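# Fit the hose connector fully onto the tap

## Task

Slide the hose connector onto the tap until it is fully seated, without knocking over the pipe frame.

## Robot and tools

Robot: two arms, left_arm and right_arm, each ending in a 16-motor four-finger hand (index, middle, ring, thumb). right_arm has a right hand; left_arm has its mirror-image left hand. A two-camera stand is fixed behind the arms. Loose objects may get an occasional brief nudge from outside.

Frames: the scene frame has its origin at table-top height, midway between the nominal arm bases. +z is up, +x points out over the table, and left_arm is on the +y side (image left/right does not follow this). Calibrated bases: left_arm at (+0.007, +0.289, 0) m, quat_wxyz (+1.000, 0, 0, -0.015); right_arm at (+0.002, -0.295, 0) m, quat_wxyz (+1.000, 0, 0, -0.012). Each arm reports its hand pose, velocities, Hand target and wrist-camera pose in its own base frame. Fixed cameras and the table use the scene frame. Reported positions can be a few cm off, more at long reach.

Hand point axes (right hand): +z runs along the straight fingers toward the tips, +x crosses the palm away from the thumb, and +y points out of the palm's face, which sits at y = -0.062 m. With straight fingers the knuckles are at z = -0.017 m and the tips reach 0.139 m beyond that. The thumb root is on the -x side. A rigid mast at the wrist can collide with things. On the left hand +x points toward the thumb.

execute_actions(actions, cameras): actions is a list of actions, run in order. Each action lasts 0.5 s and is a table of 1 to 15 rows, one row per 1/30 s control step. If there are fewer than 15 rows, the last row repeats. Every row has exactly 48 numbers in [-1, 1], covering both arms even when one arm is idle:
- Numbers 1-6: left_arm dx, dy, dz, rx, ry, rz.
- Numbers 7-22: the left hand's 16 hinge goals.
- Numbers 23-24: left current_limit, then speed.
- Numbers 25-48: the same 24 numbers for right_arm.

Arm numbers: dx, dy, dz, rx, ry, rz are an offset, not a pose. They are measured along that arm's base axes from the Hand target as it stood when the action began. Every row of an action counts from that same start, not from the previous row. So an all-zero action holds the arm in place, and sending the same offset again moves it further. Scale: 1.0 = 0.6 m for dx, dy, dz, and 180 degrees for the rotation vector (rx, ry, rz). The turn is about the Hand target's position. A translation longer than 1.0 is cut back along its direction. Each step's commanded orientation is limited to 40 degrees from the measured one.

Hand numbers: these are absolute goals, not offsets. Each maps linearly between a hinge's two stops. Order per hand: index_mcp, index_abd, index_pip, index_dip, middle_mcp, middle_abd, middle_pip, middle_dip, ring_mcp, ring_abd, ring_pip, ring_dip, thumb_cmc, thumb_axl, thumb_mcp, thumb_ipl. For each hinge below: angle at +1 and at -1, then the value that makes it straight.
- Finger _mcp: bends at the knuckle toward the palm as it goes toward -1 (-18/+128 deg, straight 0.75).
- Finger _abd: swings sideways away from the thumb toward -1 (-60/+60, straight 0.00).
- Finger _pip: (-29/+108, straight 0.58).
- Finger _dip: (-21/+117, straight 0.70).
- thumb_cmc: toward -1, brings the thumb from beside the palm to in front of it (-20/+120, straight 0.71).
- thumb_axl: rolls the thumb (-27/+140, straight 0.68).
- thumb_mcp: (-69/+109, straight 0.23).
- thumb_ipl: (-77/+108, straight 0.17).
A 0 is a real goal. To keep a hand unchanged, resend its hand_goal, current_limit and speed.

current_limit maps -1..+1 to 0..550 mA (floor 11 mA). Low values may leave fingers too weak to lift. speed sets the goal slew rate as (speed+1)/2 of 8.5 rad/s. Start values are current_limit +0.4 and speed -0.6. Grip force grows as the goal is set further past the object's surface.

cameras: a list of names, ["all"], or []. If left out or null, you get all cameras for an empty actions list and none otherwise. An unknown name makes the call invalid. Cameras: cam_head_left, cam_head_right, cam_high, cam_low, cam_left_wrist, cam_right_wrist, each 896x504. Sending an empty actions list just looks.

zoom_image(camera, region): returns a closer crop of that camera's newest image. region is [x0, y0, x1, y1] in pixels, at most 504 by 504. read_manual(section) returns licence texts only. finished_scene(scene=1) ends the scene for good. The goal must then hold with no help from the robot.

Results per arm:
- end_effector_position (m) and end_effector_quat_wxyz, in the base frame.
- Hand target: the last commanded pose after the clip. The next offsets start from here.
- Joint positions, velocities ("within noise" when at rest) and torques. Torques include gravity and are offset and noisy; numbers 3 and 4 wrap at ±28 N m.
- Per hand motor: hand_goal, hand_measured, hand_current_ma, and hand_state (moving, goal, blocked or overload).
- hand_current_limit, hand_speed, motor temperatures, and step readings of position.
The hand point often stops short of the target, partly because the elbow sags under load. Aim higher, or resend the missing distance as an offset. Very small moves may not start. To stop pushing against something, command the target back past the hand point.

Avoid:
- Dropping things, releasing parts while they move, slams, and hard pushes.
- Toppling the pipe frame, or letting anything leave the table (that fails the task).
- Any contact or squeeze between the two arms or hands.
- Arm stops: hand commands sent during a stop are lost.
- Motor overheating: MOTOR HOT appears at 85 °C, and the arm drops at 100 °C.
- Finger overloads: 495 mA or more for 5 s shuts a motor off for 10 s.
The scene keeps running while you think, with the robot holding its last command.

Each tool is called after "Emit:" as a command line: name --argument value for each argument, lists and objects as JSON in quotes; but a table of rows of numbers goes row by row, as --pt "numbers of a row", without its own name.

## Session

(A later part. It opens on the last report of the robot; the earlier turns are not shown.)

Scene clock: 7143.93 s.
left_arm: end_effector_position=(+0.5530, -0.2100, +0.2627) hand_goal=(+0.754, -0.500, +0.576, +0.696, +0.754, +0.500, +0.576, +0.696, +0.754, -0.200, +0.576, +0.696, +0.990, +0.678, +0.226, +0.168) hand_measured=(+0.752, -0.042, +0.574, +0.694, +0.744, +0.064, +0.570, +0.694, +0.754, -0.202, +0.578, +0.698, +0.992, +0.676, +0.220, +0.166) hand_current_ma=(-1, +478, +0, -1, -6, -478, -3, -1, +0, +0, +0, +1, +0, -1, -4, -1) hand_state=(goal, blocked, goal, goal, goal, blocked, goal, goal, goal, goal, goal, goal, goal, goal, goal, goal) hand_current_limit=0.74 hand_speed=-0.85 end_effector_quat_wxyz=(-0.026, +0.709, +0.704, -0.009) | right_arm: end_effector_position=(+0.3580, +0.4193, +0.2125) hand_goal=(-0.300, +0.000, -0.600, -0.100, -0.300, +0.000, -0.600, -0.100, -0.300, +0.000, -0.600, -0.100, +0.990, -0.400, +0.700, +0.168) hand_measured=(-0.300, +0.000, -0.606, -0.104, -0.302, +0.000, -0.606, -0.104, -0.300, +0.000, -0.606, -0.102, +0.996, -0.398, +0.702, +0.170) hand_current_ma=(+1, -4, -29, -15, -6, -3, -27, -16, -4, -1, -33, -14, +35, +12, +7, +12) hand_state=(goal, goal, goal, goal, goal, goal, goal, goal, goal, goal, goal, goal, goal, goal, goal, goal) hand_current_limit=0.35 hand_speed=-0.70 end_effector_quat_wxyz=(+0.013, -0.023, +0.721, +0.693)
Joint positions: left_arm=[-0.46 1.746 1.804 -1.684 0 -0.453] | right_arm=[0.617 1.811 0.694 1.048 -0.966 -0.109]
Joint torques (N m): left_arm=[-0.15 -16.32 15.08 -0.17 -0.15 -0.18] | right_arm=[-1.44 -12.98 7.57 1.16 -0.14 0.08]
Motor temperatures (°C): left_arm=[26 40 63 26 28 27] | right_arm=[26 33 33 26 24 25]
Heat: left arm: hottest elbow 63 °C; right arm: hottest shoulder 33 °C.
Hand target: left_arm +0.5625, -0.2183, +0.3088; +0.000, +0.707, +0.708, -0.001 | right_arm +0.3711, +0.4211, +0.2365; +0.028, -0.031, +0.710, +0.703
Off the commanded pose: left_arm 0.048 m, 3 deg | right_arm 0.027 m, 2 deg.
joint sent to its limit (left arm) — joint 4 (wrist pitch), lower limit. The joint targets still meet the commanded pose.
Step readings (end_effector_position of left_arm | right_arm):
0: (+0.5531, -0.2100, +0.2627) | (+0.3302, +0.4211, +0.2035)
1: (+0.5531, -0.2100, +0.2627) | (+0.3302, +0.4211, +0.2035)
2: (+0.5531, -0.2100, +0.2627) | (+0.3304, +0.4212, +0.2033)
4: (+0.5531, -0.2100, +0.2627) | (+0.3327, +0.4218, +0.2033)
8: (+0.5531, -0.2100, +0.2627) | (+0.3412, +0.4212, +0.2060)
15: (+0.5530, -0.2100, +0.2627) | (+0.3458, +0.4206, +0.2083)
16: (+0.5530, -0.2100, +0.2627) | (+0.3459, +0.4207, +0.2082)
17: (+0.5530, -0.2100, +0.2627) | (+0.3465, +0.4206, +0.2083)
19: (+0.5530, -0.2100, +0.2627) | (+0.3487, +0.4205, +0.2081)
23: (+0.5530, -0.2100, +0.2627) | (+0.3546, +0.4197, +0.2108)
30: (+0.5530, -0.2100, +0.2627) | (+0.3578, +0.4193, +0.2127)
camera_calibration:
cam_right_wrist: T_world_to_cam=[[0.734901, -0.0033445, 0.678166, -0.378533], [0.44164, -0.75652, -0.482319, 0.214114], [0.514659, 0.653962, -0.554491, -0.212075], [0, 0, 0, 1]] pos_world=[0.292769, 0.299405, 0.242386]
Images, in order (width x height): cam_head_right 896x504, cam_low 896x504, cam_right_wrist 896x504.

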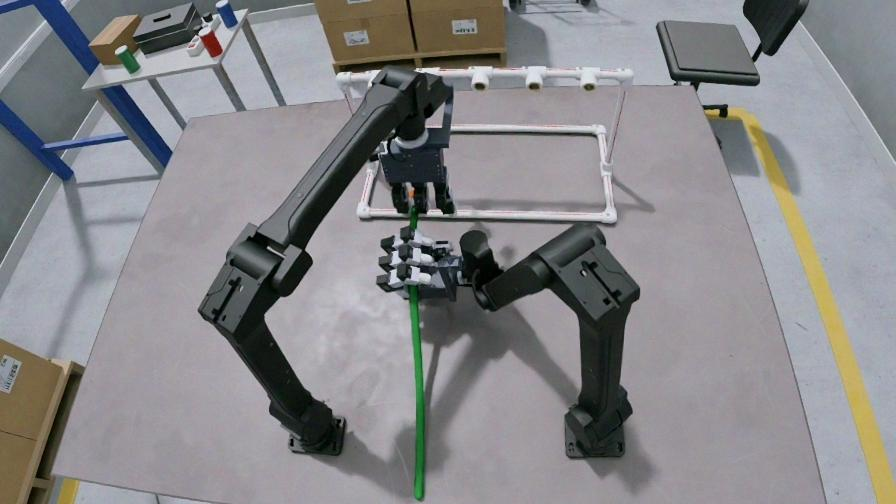

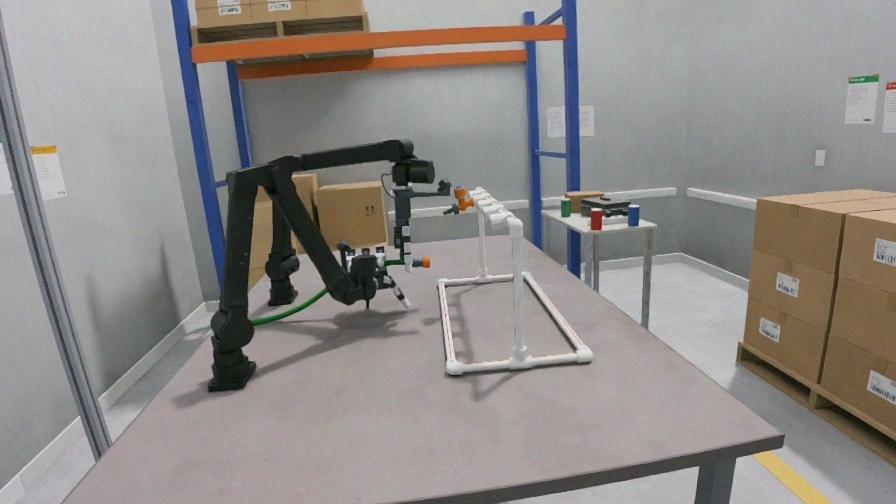

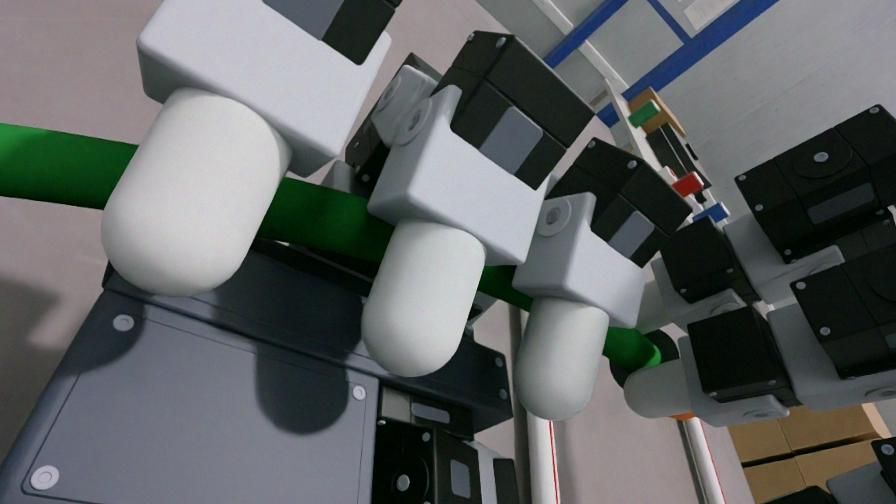

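Emit:
execute_actions --actions '[[[0,0,0,0,0,0,0.754,-0.5,0.576,0.696,0.754,0.5,0.576,0.696,0.754,-0.2,0.576,0.696,0.99,0.678,0.226,0.168,0.74,-0.85,0.027,0,0.018,0,0,0,-0.3,0,-0.6,-0.1,-0.3,0,-0.6,-0.1,-0.3,0,-0.6,-0.1,0.99,-0.4,0.7,0.168,0.35,-0.7]]]' --cameras '["cam_low","cam_right_wrist","cam_head_right"]'

Emit:
zoom_image --camera "cam_low" --region '[320, 200, 480, 320]'

Scene clock: 7152.13 s.
left_arm: end_effector_position=(+0.5530, -0.2100, +0.2627) hand_goal=(+0.754, -0.500, +0.576, +0.696, +0.754, +0.500, +0.576, +0.696, +0.754, -0.200, +0.576, +0.696, +0.990, +0.678, +0.226, +0.168) hand_measured=(+0.752, -0.042, +0.574, +0.694, +0.744, +0.064, +0.570, +0.694, +0.754, -0.202, +0.578, +0.698, +0.992, +0.676, +0.220, +0.166) hand_current_ma=(+0, +479, +0, +0, -6, -478, -3, -1, +0, +0, +0, +1, +0, -1, -4, -1) hand_state=(goal, blocked, goal, goal, goal, blocked, goal, goal, goal, goal, goal, goal, goal, goal, goal, goal) hand_current_limit=0.74 hand_speed=-0.85 end_effector_quat_wxyz=(-0.026, +0.709, +0.705, -0.009) | right_arm: end_effector_position=(+0.3745, +0.4193, +0.2223) hand_goal=(-0.300, +0.000, -0.600, -0.100, -0.300, +0.000, -0.600, -0.100, -0.300, +0.000, -0.600, -0.100, +0.990, -0.400, +0.700, +0.168) hand_measured=(-0.300, +0.000, -0.606, -0.104, -0.302, +0.000, -0.606, -0.104, -0.300, +0.000, -0.606, -0.102, +0.996, -0.398, +0.702, +0.170) hand_current_ma=(+1, -4, -29, -15, -6, -3, -27, -16, -4, -1, -33, -14, +35, +12, +7, +12) hand_state=(goal, goal, goal, goal, goal, goal, goal, goal, goal, goal, goal, goal, goal, goal, goal, goal) hand_current_limit=0.35 hand_speed=-0.70 end_effector_quat_wxyz=(+0.012, -0.022, +0.721, +0.693)
Joint positions: left_arm=[-0.46 1.746 1.804 -1.684 0 -0.453] | right_arm=[0.596 1.802 0.733 0.998 -0.986 -0.108]
Joint torques (N m): left_arm=[0.26 -16.21 15.16 -0.14 -0.19 -0.17] | right_arm=[-1.38 -13.22 8.05 1.13 -0.15 0.07]
Motor temperatures (°C): left_arm=[26 40 63 26 28 27] | right_arm=[26 32 33 26 24 25]
Heat: left arm: hottest elbow 63 °C; right arm: hottest elbow 33 °C.
Hand target: left_arm +0.5625, -0.2183, +0.3088; +0.000, +0.706, +0.708, -0.001 | right_arm +0.3873, +0.4212, +0.2473; +0.028, -0.031, +0.710, +0.703
Off the commanded pose: left_arm 0.048 m, 3 deg | right_arm 0.028 m, 3 deg.
joint sent to its limit (left arm) — joint 4 (wrist pitch), lower limit. The joint targets still meet the commanded pose.
Step readings (end_effector_position of left_arm | right_arm):
0: (+0.5530, -0.2100, +0.2627) | (+0.3581, +0.4193, +0.2125)
1: (+0.5530, -0.2100, +0.2627) | (+0.3580, +0.4193, +0.2124)
2: (+0.5530, -0.2100, +0.2627) | (+0.3583, +0.4195, +0.2124)
4: (+0.5530, -0.2100, +0.2627) | (+0.3608, +0.4202, +0.2130)
8: (+0.5530, -0.2100, +0.2627) | (+0.3702, +0.4195, +0.2185)
15: (+0.5530, -0.2100, +0.2627) | (+0.3744, +0.4192, +0.2225)
camera_calibration:
cam_right_wrist: T_world_to_cam=[[0.737584, -0.00405108, 0.675243, -0.397258], [0.439091, -0.756822, -0.484169, 0.213019], [0.513, 0.653609, -0.556441, -0.214036], [0, 0, 0, 1]] pos_world=[0.309276, 0.299504, 0.252285]
Images, in order (width x height): cam_head_right 896x504, cam_low 896x504, cam_right_wrist 896x504.

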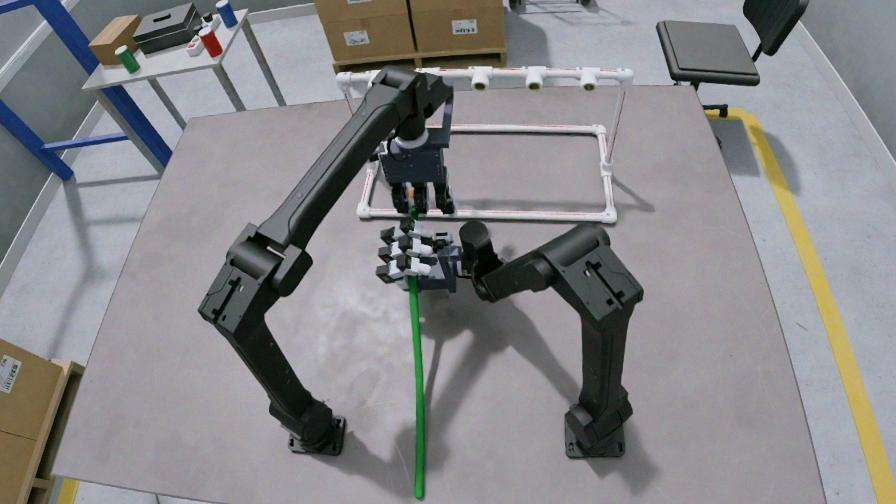

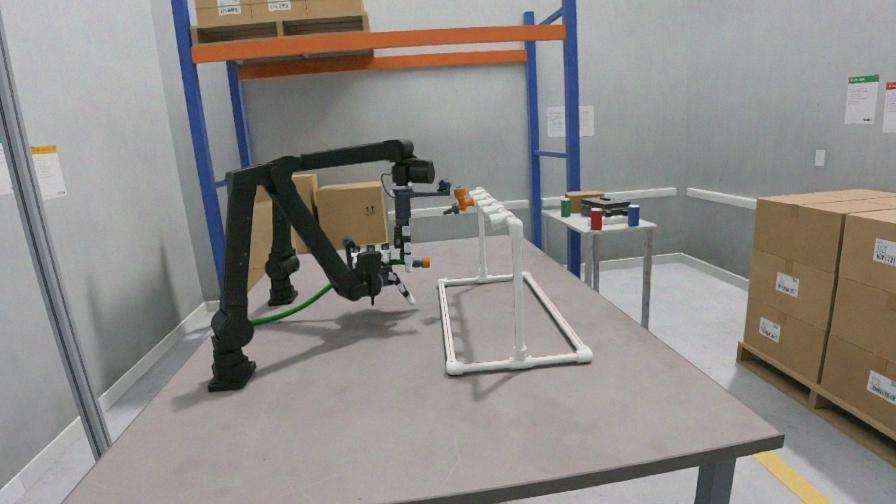

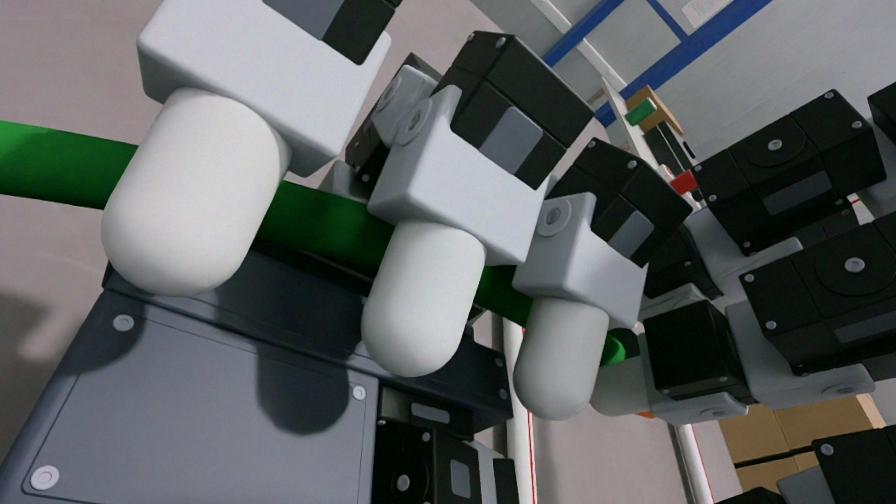

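Scaled by 3.150.

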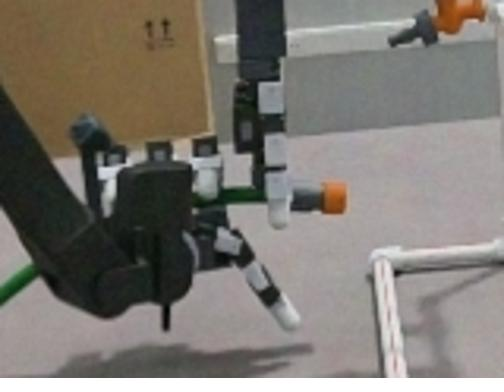

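Emit:
execute_actions --actions '[[[0,0,0,0,0,0,0.754,-0.5,0.576,0.696,0.754,0.5,0.576,0.696,0.754,-0.2,0.576,0.696,0.99,0.678,0.226,0.168,0.74,-0.85,0,0,0,0,0,0,-0.5,0,-0.7,-0.3,-0.5,0,-0.7,-0.3,-0.5,0,-0.7,-0.3,0.99,-0.4,0.7,0.168,0.5,-0.75]],[[0,0,0,0,0,0,0.754,-0.5,0.576,0.696,0.754,0.5,0.576,0.696,0.754,-0.2,0.576,0.696,0.99,0.678,0.226,0.168,0.74,-0.85,0,0,0,0,0,0,-0.9,0,-0.95,-0.7,-0.9,0,-0.95,-0.7,-0.9,0,-0.95,-0.7,0.99,-0.4,0.7,0.168,0.5,-0.75]],[[0,0,0,0,0,0,0.754,-0.5,0.576,0.696,0.754,0.5,0.576,0.696,0.754,-0.2,0.576,0.696,0.99,0.678,0.226,0.168,0.74,-0.85,0,0,0,0,0,0,-0.9,0,-0.95,-0.7,-0.9,0,-0.95,-0.7,-0.9,0,-0.95,-0.7,0.99,-0.4,0.7,0.168,0.6,-0.75]]]' --cameras '["cam_low","cam_right_wrist","cam_head_right"]'

Emit:
zoom_image --camera "cam_low" --region '[320, 200, 480, 320]'

Scene clock: 7166.17 s.
left_arm: end_effector_position=(+0.5527, -0.2107, +0.2626) hand_goal=(+0.754, -0.500, +0.576, +0.696, +0.754, +0.500, +0.576, +0.696, +0.754, -0.200, +0.576, +0.696, +0.990, +0.678, +0.226, +0.168) hand_measured=(+0.758, -0.042, +0.578, +0.696, +0.744, +0.064, +0.570, +0.694, +0.754, -0.202, +0.578, +0.698, +0.992, +0.676, +0.220, +0.166) hand_current_ma=(+1, +478, +0, +0, -6, -478, -3, -1, +0, +0, +0, +1, +0, -1, -4, -1) hand_state=(goal, blocked, goal, goal, goal, blocked, goal, goal, goal, goal, goal, goal, goal, goal, goal, goal) hand_current_limit=0.74 hand_speed=-0.85 end_effector_quat_wxyz=(-0.026, +0.709, +0.704, -0.009) | right_arm: end_effector_position=(+0.3744, +0.4193, +0.2223) hand_goal=(-0.900, +0.000, -0.950, -0.700, -0.900, +0.000, -0.950, -0.700, -0.900, +0.000, -0.950, -0.700, +0.990, -0.400, +0.700, +0.168) hand_measured=(-0.428, +0.000, -0.664, -0.266, -0.428, +0.000, -0.664, -0.258, -0.436, +0.000, -0.652, -0.268, +0.996, -0.398, +0.702, +0.170) hand_current_ma=(+440, -4, +440, +440, +440, -3, +440, +440, +440, -1, +440, +440, +35, +12, +7, +12) hand_state=(blocked, goal, blocked, blocked, blocked, goal, blocked, blocked, blocked, goal, blocked, blocked, goal, goal, goal, goal) hand_current_limit=0.60 hand_speed=-0.75 end_effector_quat_wxyz=(+0.012, -0.022, +0.721, +0.693)
Joint positions: left_arm=[-0.461 1.746 1.804 -1.684 0.001 -0.454] | right_arm=[0.596 1.802 0.733 0.998 -0.987 -0.108]
Joint torques (N m): left_arm=[0.03 -16.38 15.13 -0.14 -0.21 -0.16] | right_arm=[-1.44 -13.16 8.03 1.14 -0.13 0.06]
Motor temperatures (°C): left_arm=[26 40 63 26 28 27] | right_arm=[26 32 33 26 24 25]
Heat: left arm: hottest elbow 63 °C; right arm: hottest elbow 33 °C.
Hand target: left_arm +0.5625, -0.2183, +0.3088; +0.000, +0.706, +0.708, -0.001 | right_arm +0.3873, +0.4212, +0.2473; +0.028, -0.031, +0.710, +0.703
Off the commanded pose: left_arm 0.048 m, 3 deg | right_arm 0.028 m, 3 deg.
joint sent to its limit (left arm) — joint 4 (wrist pitch), lower limit. The joint targets still meet the commanded pose.
Step readings (end_effector_position of left_arm | right_arm):
0: (+0.5530, -0.2100, +0.2627) | (+0.3745, +0.4193, +0.2223)
1: (+0.5530, -0.2100, +0.2627) | (+0.3745, +0.4193, +0.2223)
2: (+0.5530, -0.2100, +0.2627) | (+0.3745, +0.4193, +0.2223)
4: (+0.5530, -0.2100, +0.2627) | (+0.3745, +0.4193, +0.2223)
8: (+0.5529, -0.2103, +0.2626) | (+0.3744, +0.4193, +0.2223)
15: (+0.5527, -0.2107, +0.2626) | (+0.3744, +0.4193, +0.2223)
16: (+0.5527, -0.2107, +0.2626) | (+0.3744, +0.4193, +0.2223)
17: (+0.5527, -0.2107, +0.2626) | (+0.3744, +0.4193, +0.2223)
19: (+0.5527, -0.2107, +0.2626) | (+0.3744, +0.4193, +0.2223)
23: (+0.5527, -0.2107, +0.2626) | (+0.3744, +0.4193, +0.2223)
30: (+0.5527, -0.2107, +0.2626) | (+0.3744, +0.4193, +0.2223)
31: (+0.5527, -0.2107, +0.2626) | (+0.3744, +0.4193, +0.2223)
32: (+0.5527, -0.2107, +0.2626) | (+0.3744, +0.4193, +0.2223)
34: (+0.5527, -0.2107, +0.2626) | (+0.3744, +0.4193, +0.2223)
38: (+0.5527, -0.2107, +0.2626) | (+0.3744, +0.4193, +0.2223)
45: (+0.5527, -0.2107, +0.2626) | (+0.3744, +0.4193, +0.2223)
camera_calibration:
cam_right_wrist: T_world_to_cam=[[0.737563, -0.00378726, 0.675268, -0.397337], [0.439377, -0.756666, -0.484154, 0.21288], [0.512786, 0.653791, -0.556425, -0.214028], [0, 0, 0, 1]] pos_world=[0.309277, 0.299504, 0.252285]
Images, in order (width x height): cam_head_right 896x504, cam_low 896x504, cam_right_wrist 896x504.

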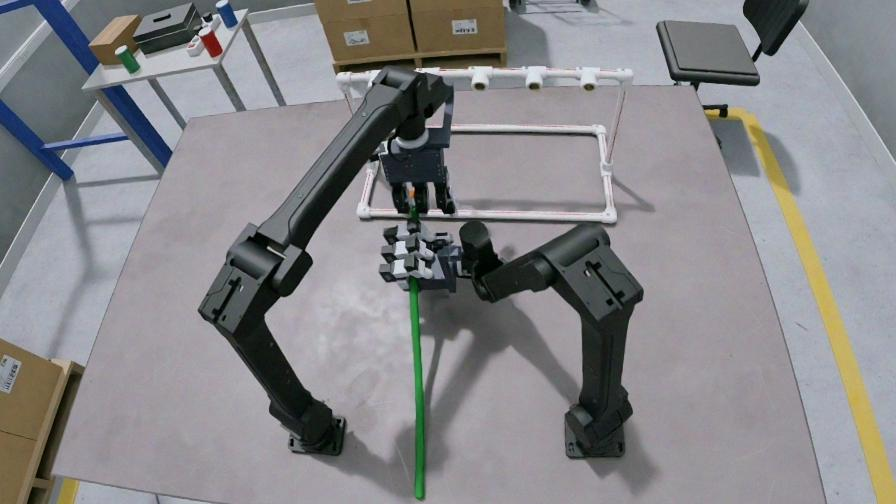

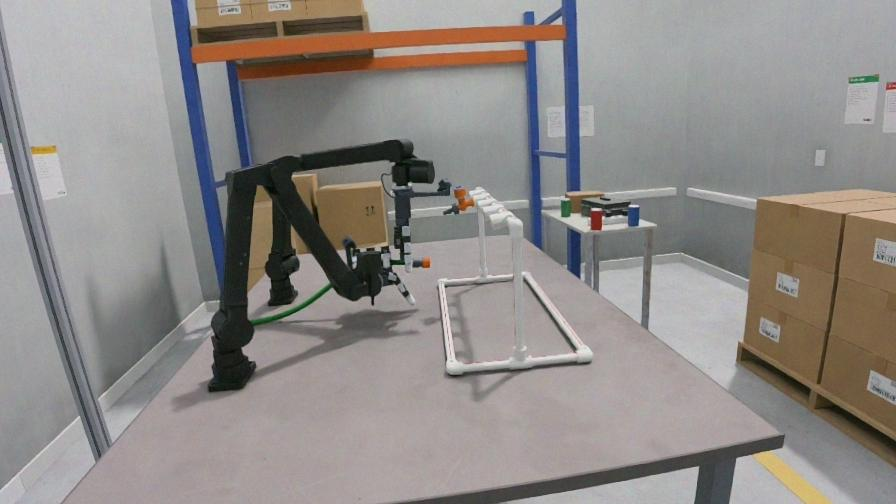

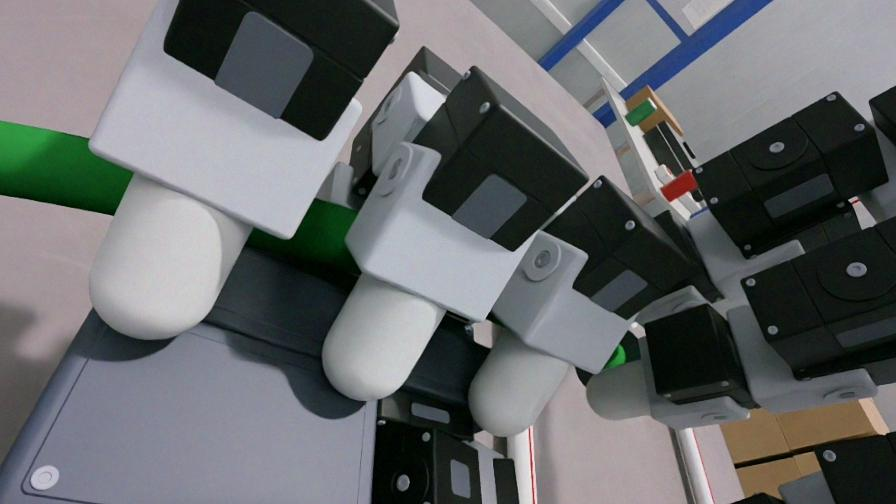

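Scaled by 3.150.

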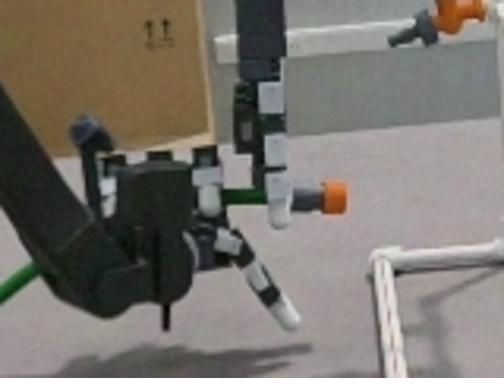

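Emit:
execute_actions --actions '[[[0,0,0,0,0,0,0.754,-0.05,0.576,0.696,0.754,0.05,0.576,0.696,0.754,-0.2,0.576,0.696,0.99,0.678,0.226,0.168,0.6,-0.85,0,0,0,0,0,0,-0.9,0,-0.95,-0.7,-0.9,0,-0.95,-0.7,-0.9,0,-0.95,-0.7,0.99,-0.4,0.7,0.168,0.6,-0.75]],[[0,0,0,0,0,0,0.754,0.12,0.576,0.696,0.754,-0.12,0.576,0.696,0.754,-0.2,0.576,0.696,0.99,0.678,0.226,0.168,0.6,-0.85,0,0,0,0,0,0,-0.9,0,-0.95,-0.7,-0.9,0,-0.95,-0.7,-0.9,0,-0.95,-0.7,0.99,-0.4,0.7,0.168,0.6,-0.75]],[[0.005,0,0.03,0,0,0,0.754,0.12,0.576,0.696,0.754,-0.12,0.576,0.696,0.754,-0.2,0.576,0.696,0.99,0.678,0.226,0.168,0.6,-0.85,0,0,0,0,0,0,-0.9,0,-0.95,-0.7,-0.9,0,-0.95,-0.7,-0.9,0,-0.95,-0.7,0.99,-0.4,0.7,0.168,0.6,-0.75]],[[0.005,0,0.05,0,0,0,0.754,0.12,0.576,0.696,0.754,-0.12,0.576,0.696,0.754,-0.2,0.576,0.696,0.99,0.678,0.226,0.168,0.6,-0.85,0,0,0,0,0,0,-0.9,0,-0.95,-0.7,-0.9,0,-0.95,-0.7,-0.9,0,-0.95,-0.7,0.99,-0.4,0.7,0.168,0.6,-0.75]],[[0,0,0.05,0,0,0,0.754,0.12,0.576,0.696,0.754,-0.12,0.576,0.696,0.754,-0.2,0.576,0.696,0.99,0.678,0.226,0.168,0.6,-0.85,0,0,0,0,0,0,-0.9,0,-0.95,-0.7,-0.9,0,-0.95,-0.7,-0.9,0,-0.95,-0.7,0.99,-0.4,0.7,0.168,0.6,-0.75]]]' --cameras '["cam_low","cam_high","cam_head_right"]'

Emit:
zoom_image --camera "cam_low" --region '[320, 170, 520, 310]'

Scene clock: 7187.00 s.
left_arm: end_effector_position=(+0.5640, -0.2127, +0.3461) hand_goal=(+0.754, +0.120, +0.576, +0.696, +0.754, -0.120, +0.576, +0.696, +0.754, -0.200, +0.576, +0.696, +0.990, +0.678, +0.226, +0.168) hand_measured=(+0.754, +0.116, +0.578, +0.696, +0.752, -0.116, +0.574, +0.694, +0.754, -0.202, +0.578, +0.698, +0.992, +0.676, +0.220, +0.166) hand_current_ma=(+0, -1, +0, +0, -1, +1, -1, -1, +0, +0, +0, +1, +0, -1, -4, -1) hand_state=(goal, goal, goal, goal, goal, goal, goal, goal, goal, goal, goal, goal, goal, goal, goal, goal) hand_current_limit=0.60 hand_speed=-0.85 end_effector_quat_wxyz=(+0.049, +0.708, +0.704, +0.026) | right_arm: end_effector_position=(+0.3749, +0.4195, +0.2216) hand_goal=(-0.900, +0.000, -0.950, -0.700, -0.900, +0.000, -0.950, -0.700, -0.900, +0.000, -0.950, -0.700, +0.990, -0.400, +0.700, +0.168) hand_measured=(-0.430, +0.000, -0.664, -0.266, -0.428, +0.000, -0.664, -0.258, -0.436, +0.000, -0.652, -0.268, +0.996, -0.398, +0.702, +0.170) hand_current_ma=(+440, -4, +440, +440, +440, -3, +440, +440, +440, -1, +440, +440, +34, +12, +7, +12) hand_state=(blocked, goal, blocked, blocked, blocked, goal, blocked, blocked, blocked, goal, blocked, blocked, goal, goal, goal, goal) hand_current_limit=0.60 hand_speed=-0.75 end_effector_quat_wxyz=(+0.010, -0.020, +0.721, +0.692)
Joint positions: left_arm=[-0.461 1.69 1.915 -1.685 -0.018 -0.454] | right_arm=[0.596 1.802 0.733 0.994 -0.987 -0.105]
Joint torques (N m): left_arm=[0.03 -15.62 14.64 0.34 -0.25 -0.04] | right_arm=[-1.38 -13.22 8.02 1.25 -0.14 0.03]
Motor temperatures (°C): left_arm=[26 40 64 26 28 27] | right_arm=[26 32 34 26 24 25]
Heat: left arm: hottest elbow 64 °C; right arm: hottest elbow 34 °C.
Hand target: left_arm +0.5686, -0.2183, +0.3867; +0.000, +0.706, +0.708, +0.000 | right_arm +0.3873, +0.4212, +0.2473; +0.028, -0.030, +0.710, +0.703
Off the commanded pose: left_arm 0.041 m, 7 deg | right_arm 0.029 m, 3 deg.
joint sent to its limit (left arm) — joint 4 (wrist pitch), lower limit. The joint targets are off in orientation, not in position.
Step readings (end_effector_position of left_arm | right_arm):
0: (+0.5527, -0.2107, +0.2626) | (+0.3744, +0.4193, +0.2223)
1: (+0.5527, -0.2107, +0.2626) | (+0.3744, +0.4193, +0.2223)
2: (+0.5527, -0.2107, +0.2626) | (+0.3744, +0.4193, +0.2223)
4: (+0.5527, -0.2107, +0.2626) | (+0.3744, +0.4193, +0.2223)
8: (+0.5527, -0.2107, +0.2626) | (+0.3744, +0.4193, +0.2223)
15: (+0.5531, -0.2109, +0.2639) | (+0.3749, +0.4194, +0.2216)
16: (+0.5533, -0.2110, +0.2644) | (+0.3749, +0.4195, +0.2216)
17: (+0.5534, -0.2110, +0.2646) | (+0.3749, +0.4195, +0.2216)
19: (+0.5536, -0.2111, +0.2649) | (+0.3749, +0.4195, +0.2216)
23: (+0.5536, -0.2111, +0.2649) | (+0.3749, +0.4195, +0.2216)
30: (+0.5536, -0.2111, +0.2649) | (+0.3749, +0.4195, +0.2216)
31: (+0.5536, -0.2111, +0.2649) | (+0.3749, +0.4195, +0.2216)
32: (+0.5538, -0.2110, +0.2653) | (+0.3749, +0.4195, +0.2216)
34: (+0.5546, -0.2112, +0.2668) | (+0.3749, +0.4195, +0.2216)
38: (+0.5561, -0.2117, +0.2745) | (+0.3749, +0.4195, +0.2216)
45: (+0.5571, -0.2120, +0.2856) | (+0.3749, +0.4195, +0.2216)
46: (+0.5573, -0.2120, +0.2859) | (+0.3749, +0.4195, +0.2216)
47: (+0.5576, -0.2121, +0.2866) | (+0.3749, +0.4195, +0.2216)
49: (+0.5587, -0.2121, +0.2892) | (+0.3749, +0.4195, +0.2216)
53: (+0.5604, -0.2125, +0.3000) | (+0.3749, +0.4195, +0.2216)
60: (+0.5613, -0.2128, +0.3166) | (+0.3749, +0.4195, +0.2216)
61: (+0.5615, -0.2128, +0.3176) | (+0.3749, +0.4195, +0.2216)
62: (+0.5618, -0.2128, +0.3183) | (+0.3749, +0.4195, +0.2216)
64: (+0.5626, -0.2127, +0.3206) | (+0.3749, +0.4195, +0.2216)
68: (+0.5637, -0.2128, +0.3296) | (+0.3749, +0.4195, +0.2216)
75: (+0.5637, -0.2127, +0.3448) | (+0.3749, +0.4195, +0.2216)
Images, in order (width x height): cam_head_right 896x504, cam_high 896x504, cam_low 896x504.

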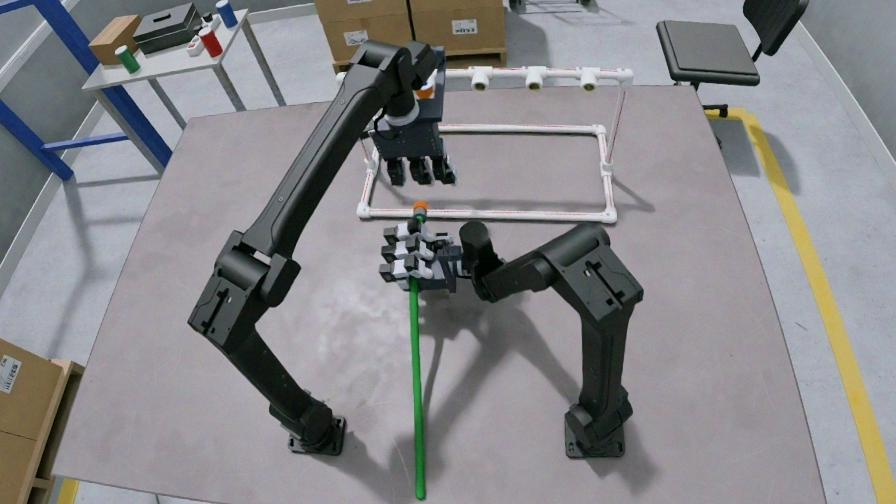

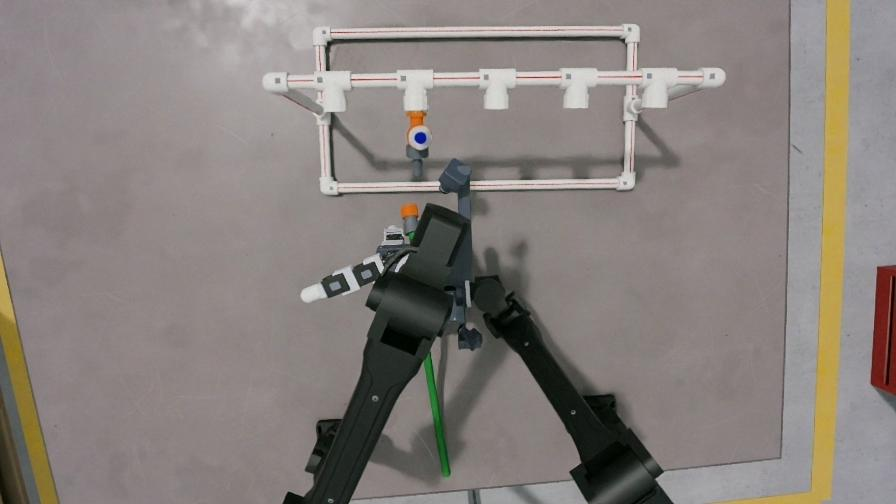

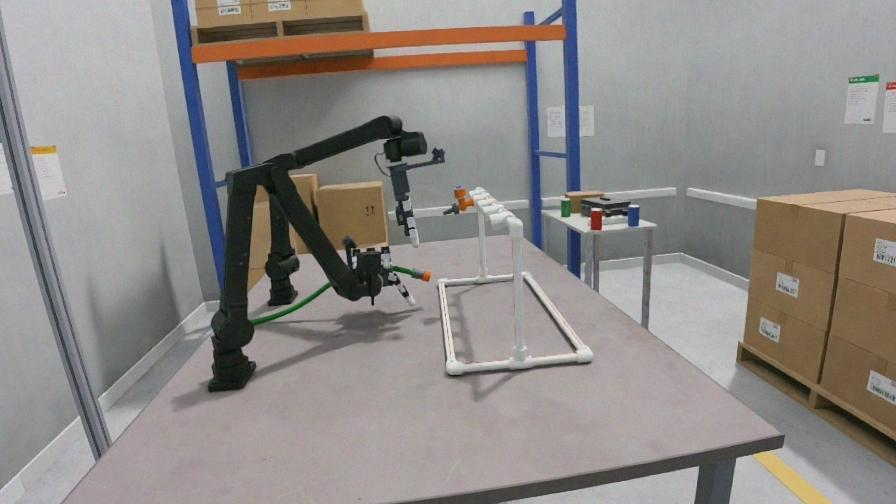

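Scaled by 2.520.

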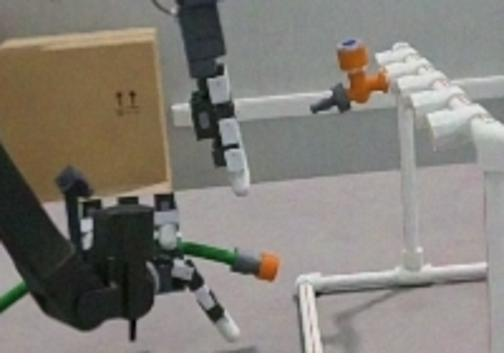

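Emit:
execute_actions --actions '[[[-0.05,0.06,0.06,0,0,0,0.754,0.05,0.576,0.696,0.754,0,0.576,0.696,0.754,0,0.576,0.696,0.99,0.678,0.226,0.168,0.5,-0.8,0,0,0,0,0,0,-0.9,0,-0.95,-0.7,-0.9,0,-0.95,-0.7,-0.9,0,-0.95,-0.7,0.99,-0.4,0.7,0.168,0.6,-0.75]],[[-0.05,0.06,0.03,-0.0272,-0.0973,-0.0275,0.754,0,0.576,0.696,0.754,0,0.576,0.696,0.754,0,0.576,0.696,0.99,0.678,0.226,0.168,0.5,-0.8,0,0,0,0,0,0,-0.9,0,-0.95,-0.7,-0.9,0,-0.95,-0.7,-0.9,0,-0.95,-0.7,0.99,-0.4,0.7,0.168,0.6,-0.75]],[[-0.05,0.06,0,-0.0272,-0.0973,-0.0275,0.754,0,0.576,0.696,0.754,0,0.576,0.696,0.754,0,0.576,0.696,0.99,0.678,0.226,0.168,0.5,-0.8,0,0,0,0,0,0,-0.9,0,-0.95,-0.7,-0.9,0,-0.95,-0.7,-0.9,0,-0.95,-0.7,0.99,-0.4,0.7,0.168,0.6,-0.75]],[[-0.05,0.06,0,-0.0272,-0.0973,-0.0275,0.754,0,0.576,0.696,0.754,0,0.576,0.696,0.754,0,0.576,0.696,0.99,0.678,0.226,0.168,0.5,-0.8,0,0,0,0,0,0,-0.9,0,-0.95,-0.7,-0.9,0,-0.95,-0.7,-0.9,0,-0.95,-0.7,0.99,-0.4,0.7,0.168,0.6,-0.75]],[[-0.04,0.02,0,-0.0272,-0.0973,-0.0275,0.754,0,0.576,0.696,0.754,0,0.576,0.696,0.754,0,0.576,0.696,0.99,0.678,0.226,0.168,0.5,-0.8,0,0,0,0,0,0,-0.9,0,-0.95,-0.7,-0.9,0,-0.95,-0.7,-0.9,0,-0.95,-0.7,0.99,-0.4,0.7,0.168,0.6,-0.75]],[[0,0,0,-0.0272,-0.0973,-0.0275,0.754,0,0.576,0.696,0.754,0,0.576,0.696,0.754,0,0.576,0.696,0.99,0.678,0.226,0.168,0.5,-0.8,0,0,0,0,0,0,-0.9,0,-0.95,-0.7,-0.9,0,-0.95,-0.7,-0.9,0,-0.95,-0.7,0.99,-0.4,0.7,0.168,0.6,-0.75]]]' --cameras '["cam_low","cam_high","cam_head_left"]'

Scene clock: 7231.10 s.
left_arm: end_effector_position=(+0.4236, -0.0646, +0.4435) hand_goal=(+0.754, +0.000, +0.576, +0.696, +0.754, +0.000, +0.576, +0.696, +0.754, +0.000, +0.576, +0.696, +0.990, +0.678, +0.226, +0.168) hand_measured=(+0.764, +0.002, +0.578, +0.696, +0.762, -0.002, +0.576, +0.694, +0.762, -0.002, +0.578, +0.698, +0.996, +0.676, +0.224, +0.166) hand_current_ma=(+6, +0, +0, +0, +5, +0, +0, +0, +4, +0, +0, +1, +3, -1, -1, -1) hand_state=(goal, goal, goal, goal, goal, goal, goal, goal, goal, goal, goal, goal, goal, goal, goal, goal) hand_current_limit=0.50 hand_speed=-0.80 end_effector_quat_wxyz=(+0.610, +0.623, +0.343, +0.348) | right_arm: end_effector_position=(+0.3749, +0.4195, +0.2216) hand_goal=(-0.900, +0.000, -0.950, -0.700, -0.900, +0.000, -0.950, -0.700, -0.900, +0.000, -0.950, -0.700, +0.990, -0.400, +0.700, +0.168) hand_measured=(-0.430, +0.000, -0.664, -0.266, -0.428, +0.000, -0.664, -0.258, -0.436, +0.000, -0.652, -0.268, +0.996, -0.398, +0.702, +0.170) hand_current_ma=(+440, -4, +440, +440, +440, -3, +440, +440, +440, -1, +440, +440, +34, +12, +7, +12) hand_state=(blocked, goal, blocked, blocked, blocked, goal, blocked, blocked, blocked, goal, blocked, blocked, goal, goal, goal, goal) hand_current_limit=0.60 hand_speed=-0.75 end_effector_quat_wxyz=(+0.010, -0.020, +0.721, +0.692)
Joint positions: left_arm=[0.033 0.84 0.586 0.239 0.583 0.023] | right_arm=[0.596 1.802 0.733 0.994 -0.987 -0.105]
Joint torques (N m): left_arm=[0.91 -3.9 9.94 3.04 0.11 -0.14] | right_arm=[-1.44 -13.16 8.03 1.25 -0.14 0.03]
Motor temperatures (°C): left_arm=[26 38 65 26 28 26] | right_arm=[26 32 35 26 24 25]
Heat: left arm: hottest elbow 65 °C; right arm: hottest elbow 35 °C.
Hand target: left_arm +0.4246, -0.0623, +0.4407; +0.616, +0.617, +0.346, +0.346 | right_arm +0.3873, +0.4212, +0.2473; +0.028, -0.030, +0.710, +0.703
Off the commanded pose: left_arm 0.004 m, 1 deg | right_arm 0.029 m, 3 deg.
Step readings (end_effector_position of left_arm | right_arm):
0: (+0.5639, -0.2127, +0.3459) | (+0.3749, +0.4195, +0.2216)
1: (+0.5639, -0.2127, +0.3463) | (+0.3749, +0.4195, +0.2216)
2: (+0.5635, -0.2124, +0.3472) | (+0.3749, +0.4195, +0.2216)
4: (+0.5615, -0.2109, +0.3534) | (+0.3749, +0.4195, +0.2216)
8: (+0.5519, -0.2007, +0.3845) | (+0.3749, +0.4195, +0.2216)
15: (+0.5342, -0.1834, +0.4298) | (+0.3749, +0.4195, +0.2216)
16: (+0.5338, -0.1831, +0.4307) | (+0.3749, +0.4195, +0.2216)
17: (+0.5334, -0.1820, +0.4298) | (+0.3749, +0.4195, +0.2216)
19: (+0.5288, -0.1773, +0.4224) | (+0.3749, +0.4195, +0.2216)
23: (+0.5161, -0.1588, +0.4158) | (+0.3749, +0.4195, +0.2216)
30: (+0.5067, -0.1456, +0.4416) | (+0.3749, +0.4195, +0.2216)
31: (+0.5060, -0.1459, +0.4427) | (+0.3749, +0.4195, +0.2216)
32: (+0.5064, -0.1453, +0.4423) | (+0.3749, +0.4195, +0.2216)
34: (+0.5006, -0.1413, +0.4312) | (+0.3749, +0.4195, +0.2216)
38: (+0.4806, -0.1191, +0.4161) | (+0.3749, +0.4195, +0.2216)
45: (+0.4712, -0.1088, +0.4471) | (+0.3749, +0.4195, +0.2216)
46: (+0.4714, -0.1097, +0.4481) | (+0.3749, +0.4195, +0.2216)
47: (+0.4724, -0.1098, +0.4480) | (+0.3749, +0.4195, +0.2216)
49: (+0.4684, -0.1068, +0.4390) | (+0.3749, +0.4195, +0.2216)
53: (+0.4502, -0.0823, +0.4197) | (+0.3749, +0.4195, +0.2216)
60: (+0.4444, -0.0750, +0.4420) | (+0.3749, +0.4195, +0.2216)
61: (+0.4448, -0.0760, +0.4427) | (+0.3749, +0.4195, +0.2216)
62: (+0.4453, -0.0775, +0.4438) | (+0.3749, +0.4195, +0.2216)
64: (+0.4405, -0.0781, +0.4401) | (+0.3749, +0.4195, +0.2216)
68: (+0.4247, -0.0683, +0.4262) | (+0.3749, +0.4195, +0.2216)
75: (+0.4226, -0.0645, +0.4385) | (+0.3749, +0.4195, +0.2216)
76: (+0.4224, -0.0652, +0.4398) | (+0.3749, +0.4195, +0.2216)
77: (+0.4215, -0.0671, +0.4429) | (+0.3749, +0.4195, +0.2216)
79: (+0.4176, -0.0698, +0.4478) | (+0.3749, +0.4195, +0.2216)
83: (+0.4141, -0.0683, +0.4408) | (+0.3749, +0.4195, +0.2216)
90: (+0.4243, -0.0661, +0.4361) | (+0.3749, +0.4195, +0.2216)
Images, in order (width x height): cam_head_left 896x504, cam_high 896x504, cam_low 896x504.

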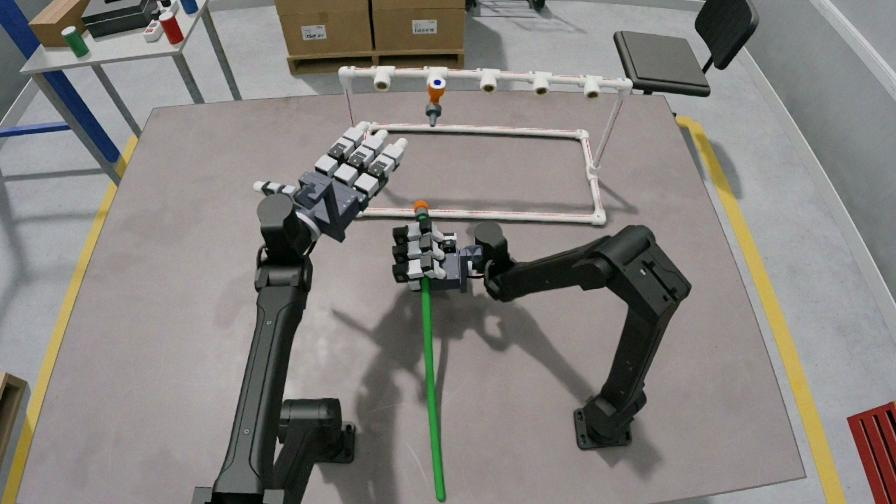

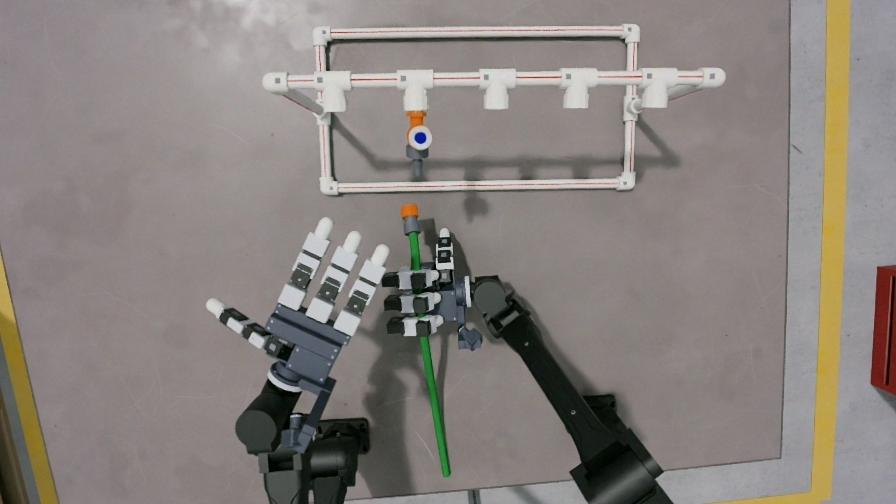

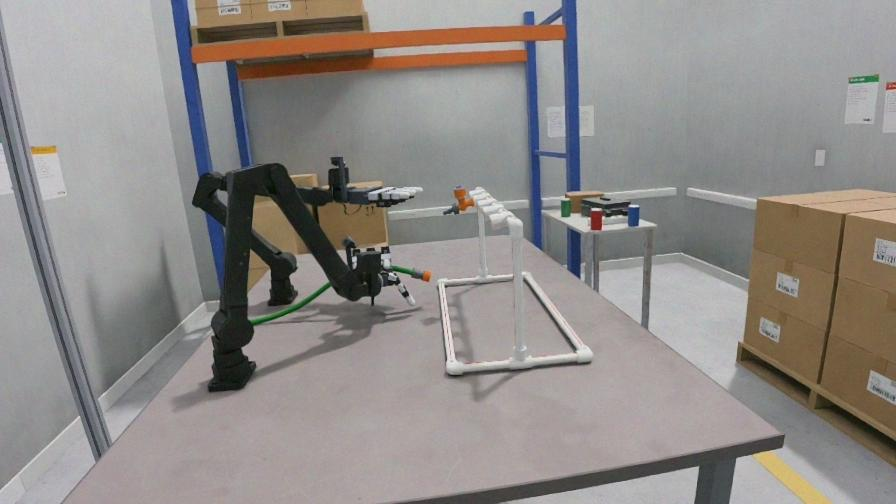

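Emit:
zoom_image --camera "cam_low" --region '[380, 170, 490, 290]'

Emit:
zoom_image --camera "cam_high" --region '[370, 130, 490, 260]'

Scaled by 4.200.

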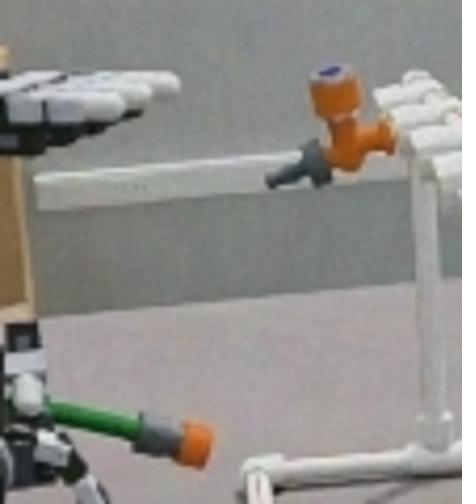

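Scaled by 3.877.

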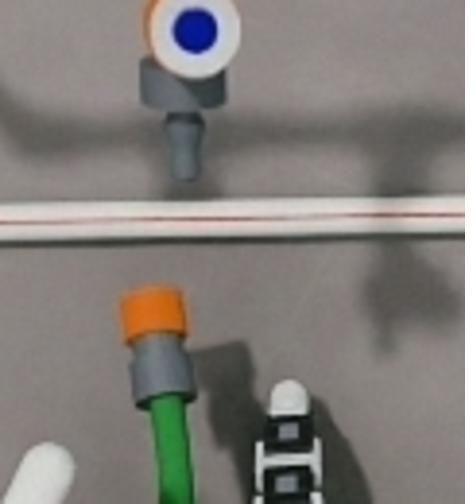

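Emit:
execute_actions --actions '[[[-0.01,0.08,0.01,0,0,0,0.754,0,0.576,0.696,0.754,0,0.576,0.696,0.754,0,0.576,0.696,0.99,0.678,0.226,0.168,0.5,-0.8,0,0,0,0,0,0,-0.9,0,-0.95,-0.7,-0.9,0,-0.95,-0.7,-0.9,0,-0.95,-0.7,0.99,-0.4,0.7,0.168,0.6,-0.75]],[[-0.01,0.08,0.01,0,0,0,0.754,0,0.576,0.696,0.754,0,0.576,0.696,0.754,0,0.576,0.696,0.99,0.678,0.226,0.168,0.5,-0.8,0,0,0.02,0,-0.02,0,-0.9,0,-0.95,-0.7,-0.9,0,-0.95,-0.7,-0.9,0,-0.95,-0.7,0.99,-0.4,0.7,0.168,0.6,-0.75]],[[0,0.02,0,0,0,0,0.754,0,0.576,0.696,0.754,0,0.576,0.696,0.754,0,0.576,0.696,0.99,0.678,0.226,0.168,0.5,-0.8,0.008,-0.002,0.026,0,-0.0366,-0.0078,-0.9,0,-0.95,-0.7,-0.9,0,-0.95,-0.7,-0.9,0,-0.95,-0.7,0.99,-0.4,0.7,0.168,0.6,-0.75]],[[0,0,0,0,0,0,0.754,0,0.576,0.696,0.754,0,0.576,0.696,0.754,0,0.576,0.696,0.99,0.678,0.226,0.168,0.5,-0.8,0.008,-0.002,0.026,0,-0.0366,-0.0078,-0.9,0,-0.95,-0.7,-0.9,0,-0.95,-0.7,-0.9,0,-0.95,-0.7,0.99,-0.4,0.7,0.168,0.6,-0.75]],[[0,0,0,0,0,0,0.754,0,0.576,0.696,0.754,0,0.576,0.696,0.754,0,0.576,0.696,0.99,0.678,0.226,0.168,0.5,-0.8,0.008,-0.002,0.026,0,-0.0366,-0.0078,-0.9,0,-0.95,-0.7,-0.9,0,-0.95,-0.7,-0.9,0,-0.95,-0.7,0.99,-0.4,0.7,0.168,0.6,-0.75]]]' --cameras '["cam_low","cam_high","cam_head_left"]'

Scene clock: 7335.03 s.
left_arm: end_effector_position=(+0.4106, +0.0409, +0.4302) hand_goal=(+0.754, +0.000, +0.576, +0.696, +0.754, +0.000, +0.576, +0.696, +0.754, +0.000, +0.576, +0.696, +0.990, +0.678, +0.226, +0.168) hand_measured=(+0.764, +0.000, +0.578, +0.696, +0.762, -0.002, +0.576, +0.694, +0.762, -0.002, +0.578, +0.698, +0.996, +0.676, +0.224, +0.166) hand_current_ma=(+6, +0, +0, +0, +5, +0, +0, +0, +4, +0, +0, +1, +3, -1, +0, +0) hand_state=(goal, goal, goal, goal, goal, goal, goal, goal, goal, goal, goal, goal, goal, goal, goal, goal) hand_current_limit=0.50 hand_speed=-0.80 end_effector_quat_wxyz=(+0.613, +0.622, +0.357, +0.331) | right_arm: end_effector_position=(+0.3914, +0.4165, +0.2713) hand_goal=(-0.900, +0.000, -0.950, -0.700, -0.900, +0.000, -0.950, -0.700, -0.900, +0.000, -0.950, -0.700, +0.990, -0.400, +0.700, +0.168) hand_measured=(-0.430, +0.000, -0.664, -0.266, -0.428, +0.000, -0.664, -0.258, -0.436, +0.000, -0.652, -0.268, +0.996, -0.398, +0.702, +0.170) hand_current_ma=(+440, -4, +440, +440, +440, -3, +440, +440, +440, -1, +440, +440, +34, +12, +7, +12) hand_state=(blocked, goal, blocked, blocked, blocked, goal, blocked, blocked, blocked, goal, blocked, blocked, goal, goal, goal, goal) hand_current_limit=0.60 hand_speed=-0.75 end_effector_quat_wxyz=(+0.164, -0.126, +0.710, +0.674)
Joint positions: left_arm=[0.428 0.879 0.586 0.239 0.981 0.019] | right_arm=[0.547 1.726 0.832 0.826 -0.96 -0.47]
Joint torques (N m): left_arm=[0.97 -4.19 13.46 2.58 0.15 -0.09] | right_arm=[-1.38 -13.74 10.04 1.21 -0.09 -0.13]
Motor temperatures (°C): left_arm=[26 35 55 27 27 26] | right_arm=[26 32 36 26 24 25]
Heat: left arm: hottest elbow 55 °C; right arm: hottest elbow 36 °C.
Hand target: left_arm +0.4126, +0.0456, +0.4527; +0.616, +0.617, +0.346, +0.346 | right_arm +0.4017, +0.4176, +0.3060; +0.197, -0.146, +0.691, +0.680
Off the commanded pose: left_arm 0.023 m, 2 deg | right_arm 0.036 m, 5 deg.
Step readings (end_effector_position of left_arm | right_arm):
0: (+0.4236, -0.0646, +0.4435) | (+0.3749, +0.4195, +0.2216)
1: (+0.4233, -0.0650, +0.4435) | (+0.3749, +0.4195, +0.2216)
2: (+0.4221, -0.0646, +0.4435) | (+0.3749, +0.4195, +0.2216)
4: (+0.4193, -0.0589, +0.4436) | (+0.3749, +0.4195, +0.2216)
8: (+0.4197, -0.0268, +0.4436) | (+0.3749, +0.4195, +0.2216)
15: (+0.4180, -0.0177, +0.4436) | (+0.3749, +0.4195, +0.2216)
16: (+0.4177, -0.0183, +0.4437) | (+0.3751, +0.4193, +0.2216)
17: (+0.4160, -0.0186, +0.4436) | (+0.3751, +0.4194, +0.2211)
19: (+0.4115, -0.0119, +0.4437) | (+0.3755, +0.4195, +0.2206)
23: (+0.4087, +0.0209, +0.4421) | (+0.3760, +0.4192, +0.2228)
30: (+0.4108, +0.0305, +0.4356) | (+0.3762, +0.4192, +0.2281)
31: (+0.4107, +0.0301, +0.4354) | (+0.3761, +0.4193, +0.2282)
32: (+0.4103, +0.0297, +0.4353) | (+0.3761, +0.4194, +0.2283)
34: (+0.4093, +0.0303, +0.4346) | (+0.3769, +0.4196, +0.2291)
38: (+0.4098, +0.0378, +0.4320) | (+0.3805, +0.4186, +0.2360)
45: (+0.4106, +0.0409, +0.4302) | (+0.3818, +0.4179, +0.2441)
46: (+0.4106, +0.0409, +0.4302) | (+0.3819, +0.4179, +0.2439)
47: (+0.4106, +0.0409, +0.4302) | (+0.3821, +0.4178, +0.2439)
49: (+0.4106, +0.0409, +0.4302) | (+0.3838, +0.4174, +0.2442)
53: (+0.4106, +0.0409, +0.4302) | (+0.3857, +0.4179, +0.2497)
60: (+0.4106, +0.0409, +0.4302) | (+0.3866, +0.4173, +0.2581)
61: (+0.4106, +0.0409, +0.4302) | (+0.3864, +0.4174, +0.2582)
62: (+0.4106, +0.0409, +0.4302) | (+0.3868, +0.4172, +0.2579)
64: (+0.4106, +0.0409, +0.4302) | (+0.3876, +0.4177, +0.2586)
68: (+0.4106, +0.0409, +0.4302) | (+0.3910, +0.4170, +0.2639)
75: (+0.4106, +0.0409, +0.4302) | (+0.3917, +0.4165, +0.2724)
Images, in order (width x height): cam_head_left 896x504, cam_high 896x504, cam_low 896x504.

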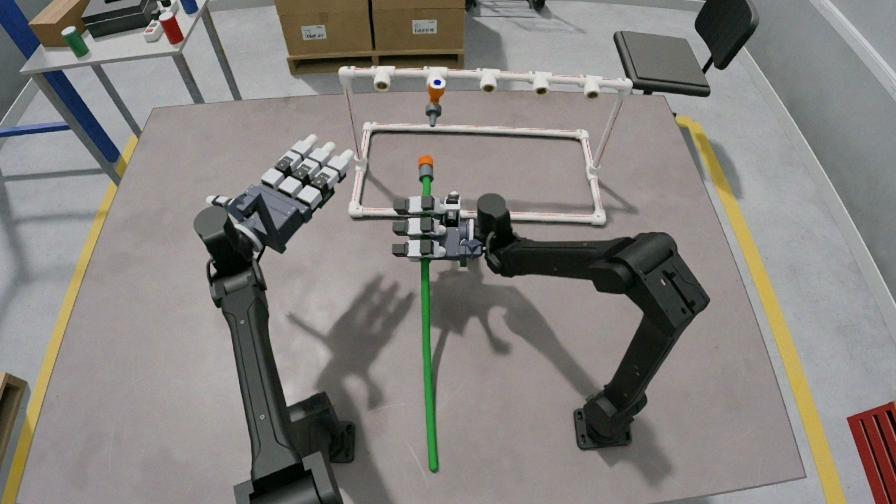

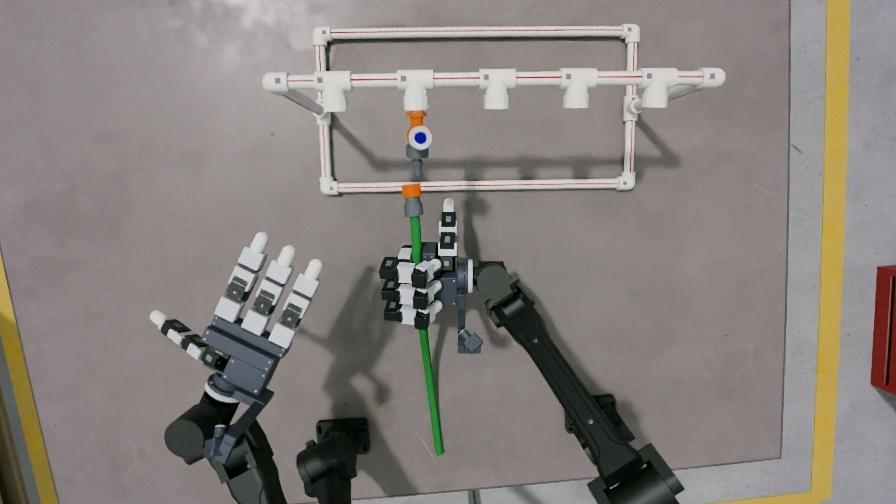

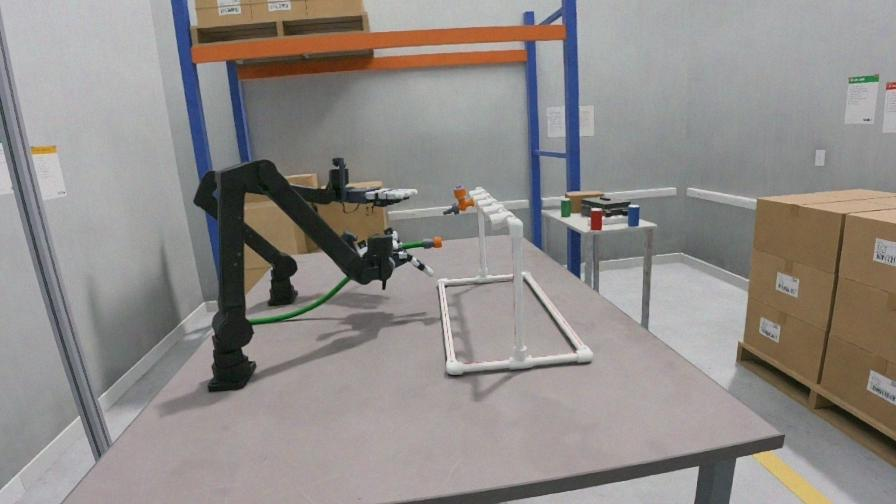

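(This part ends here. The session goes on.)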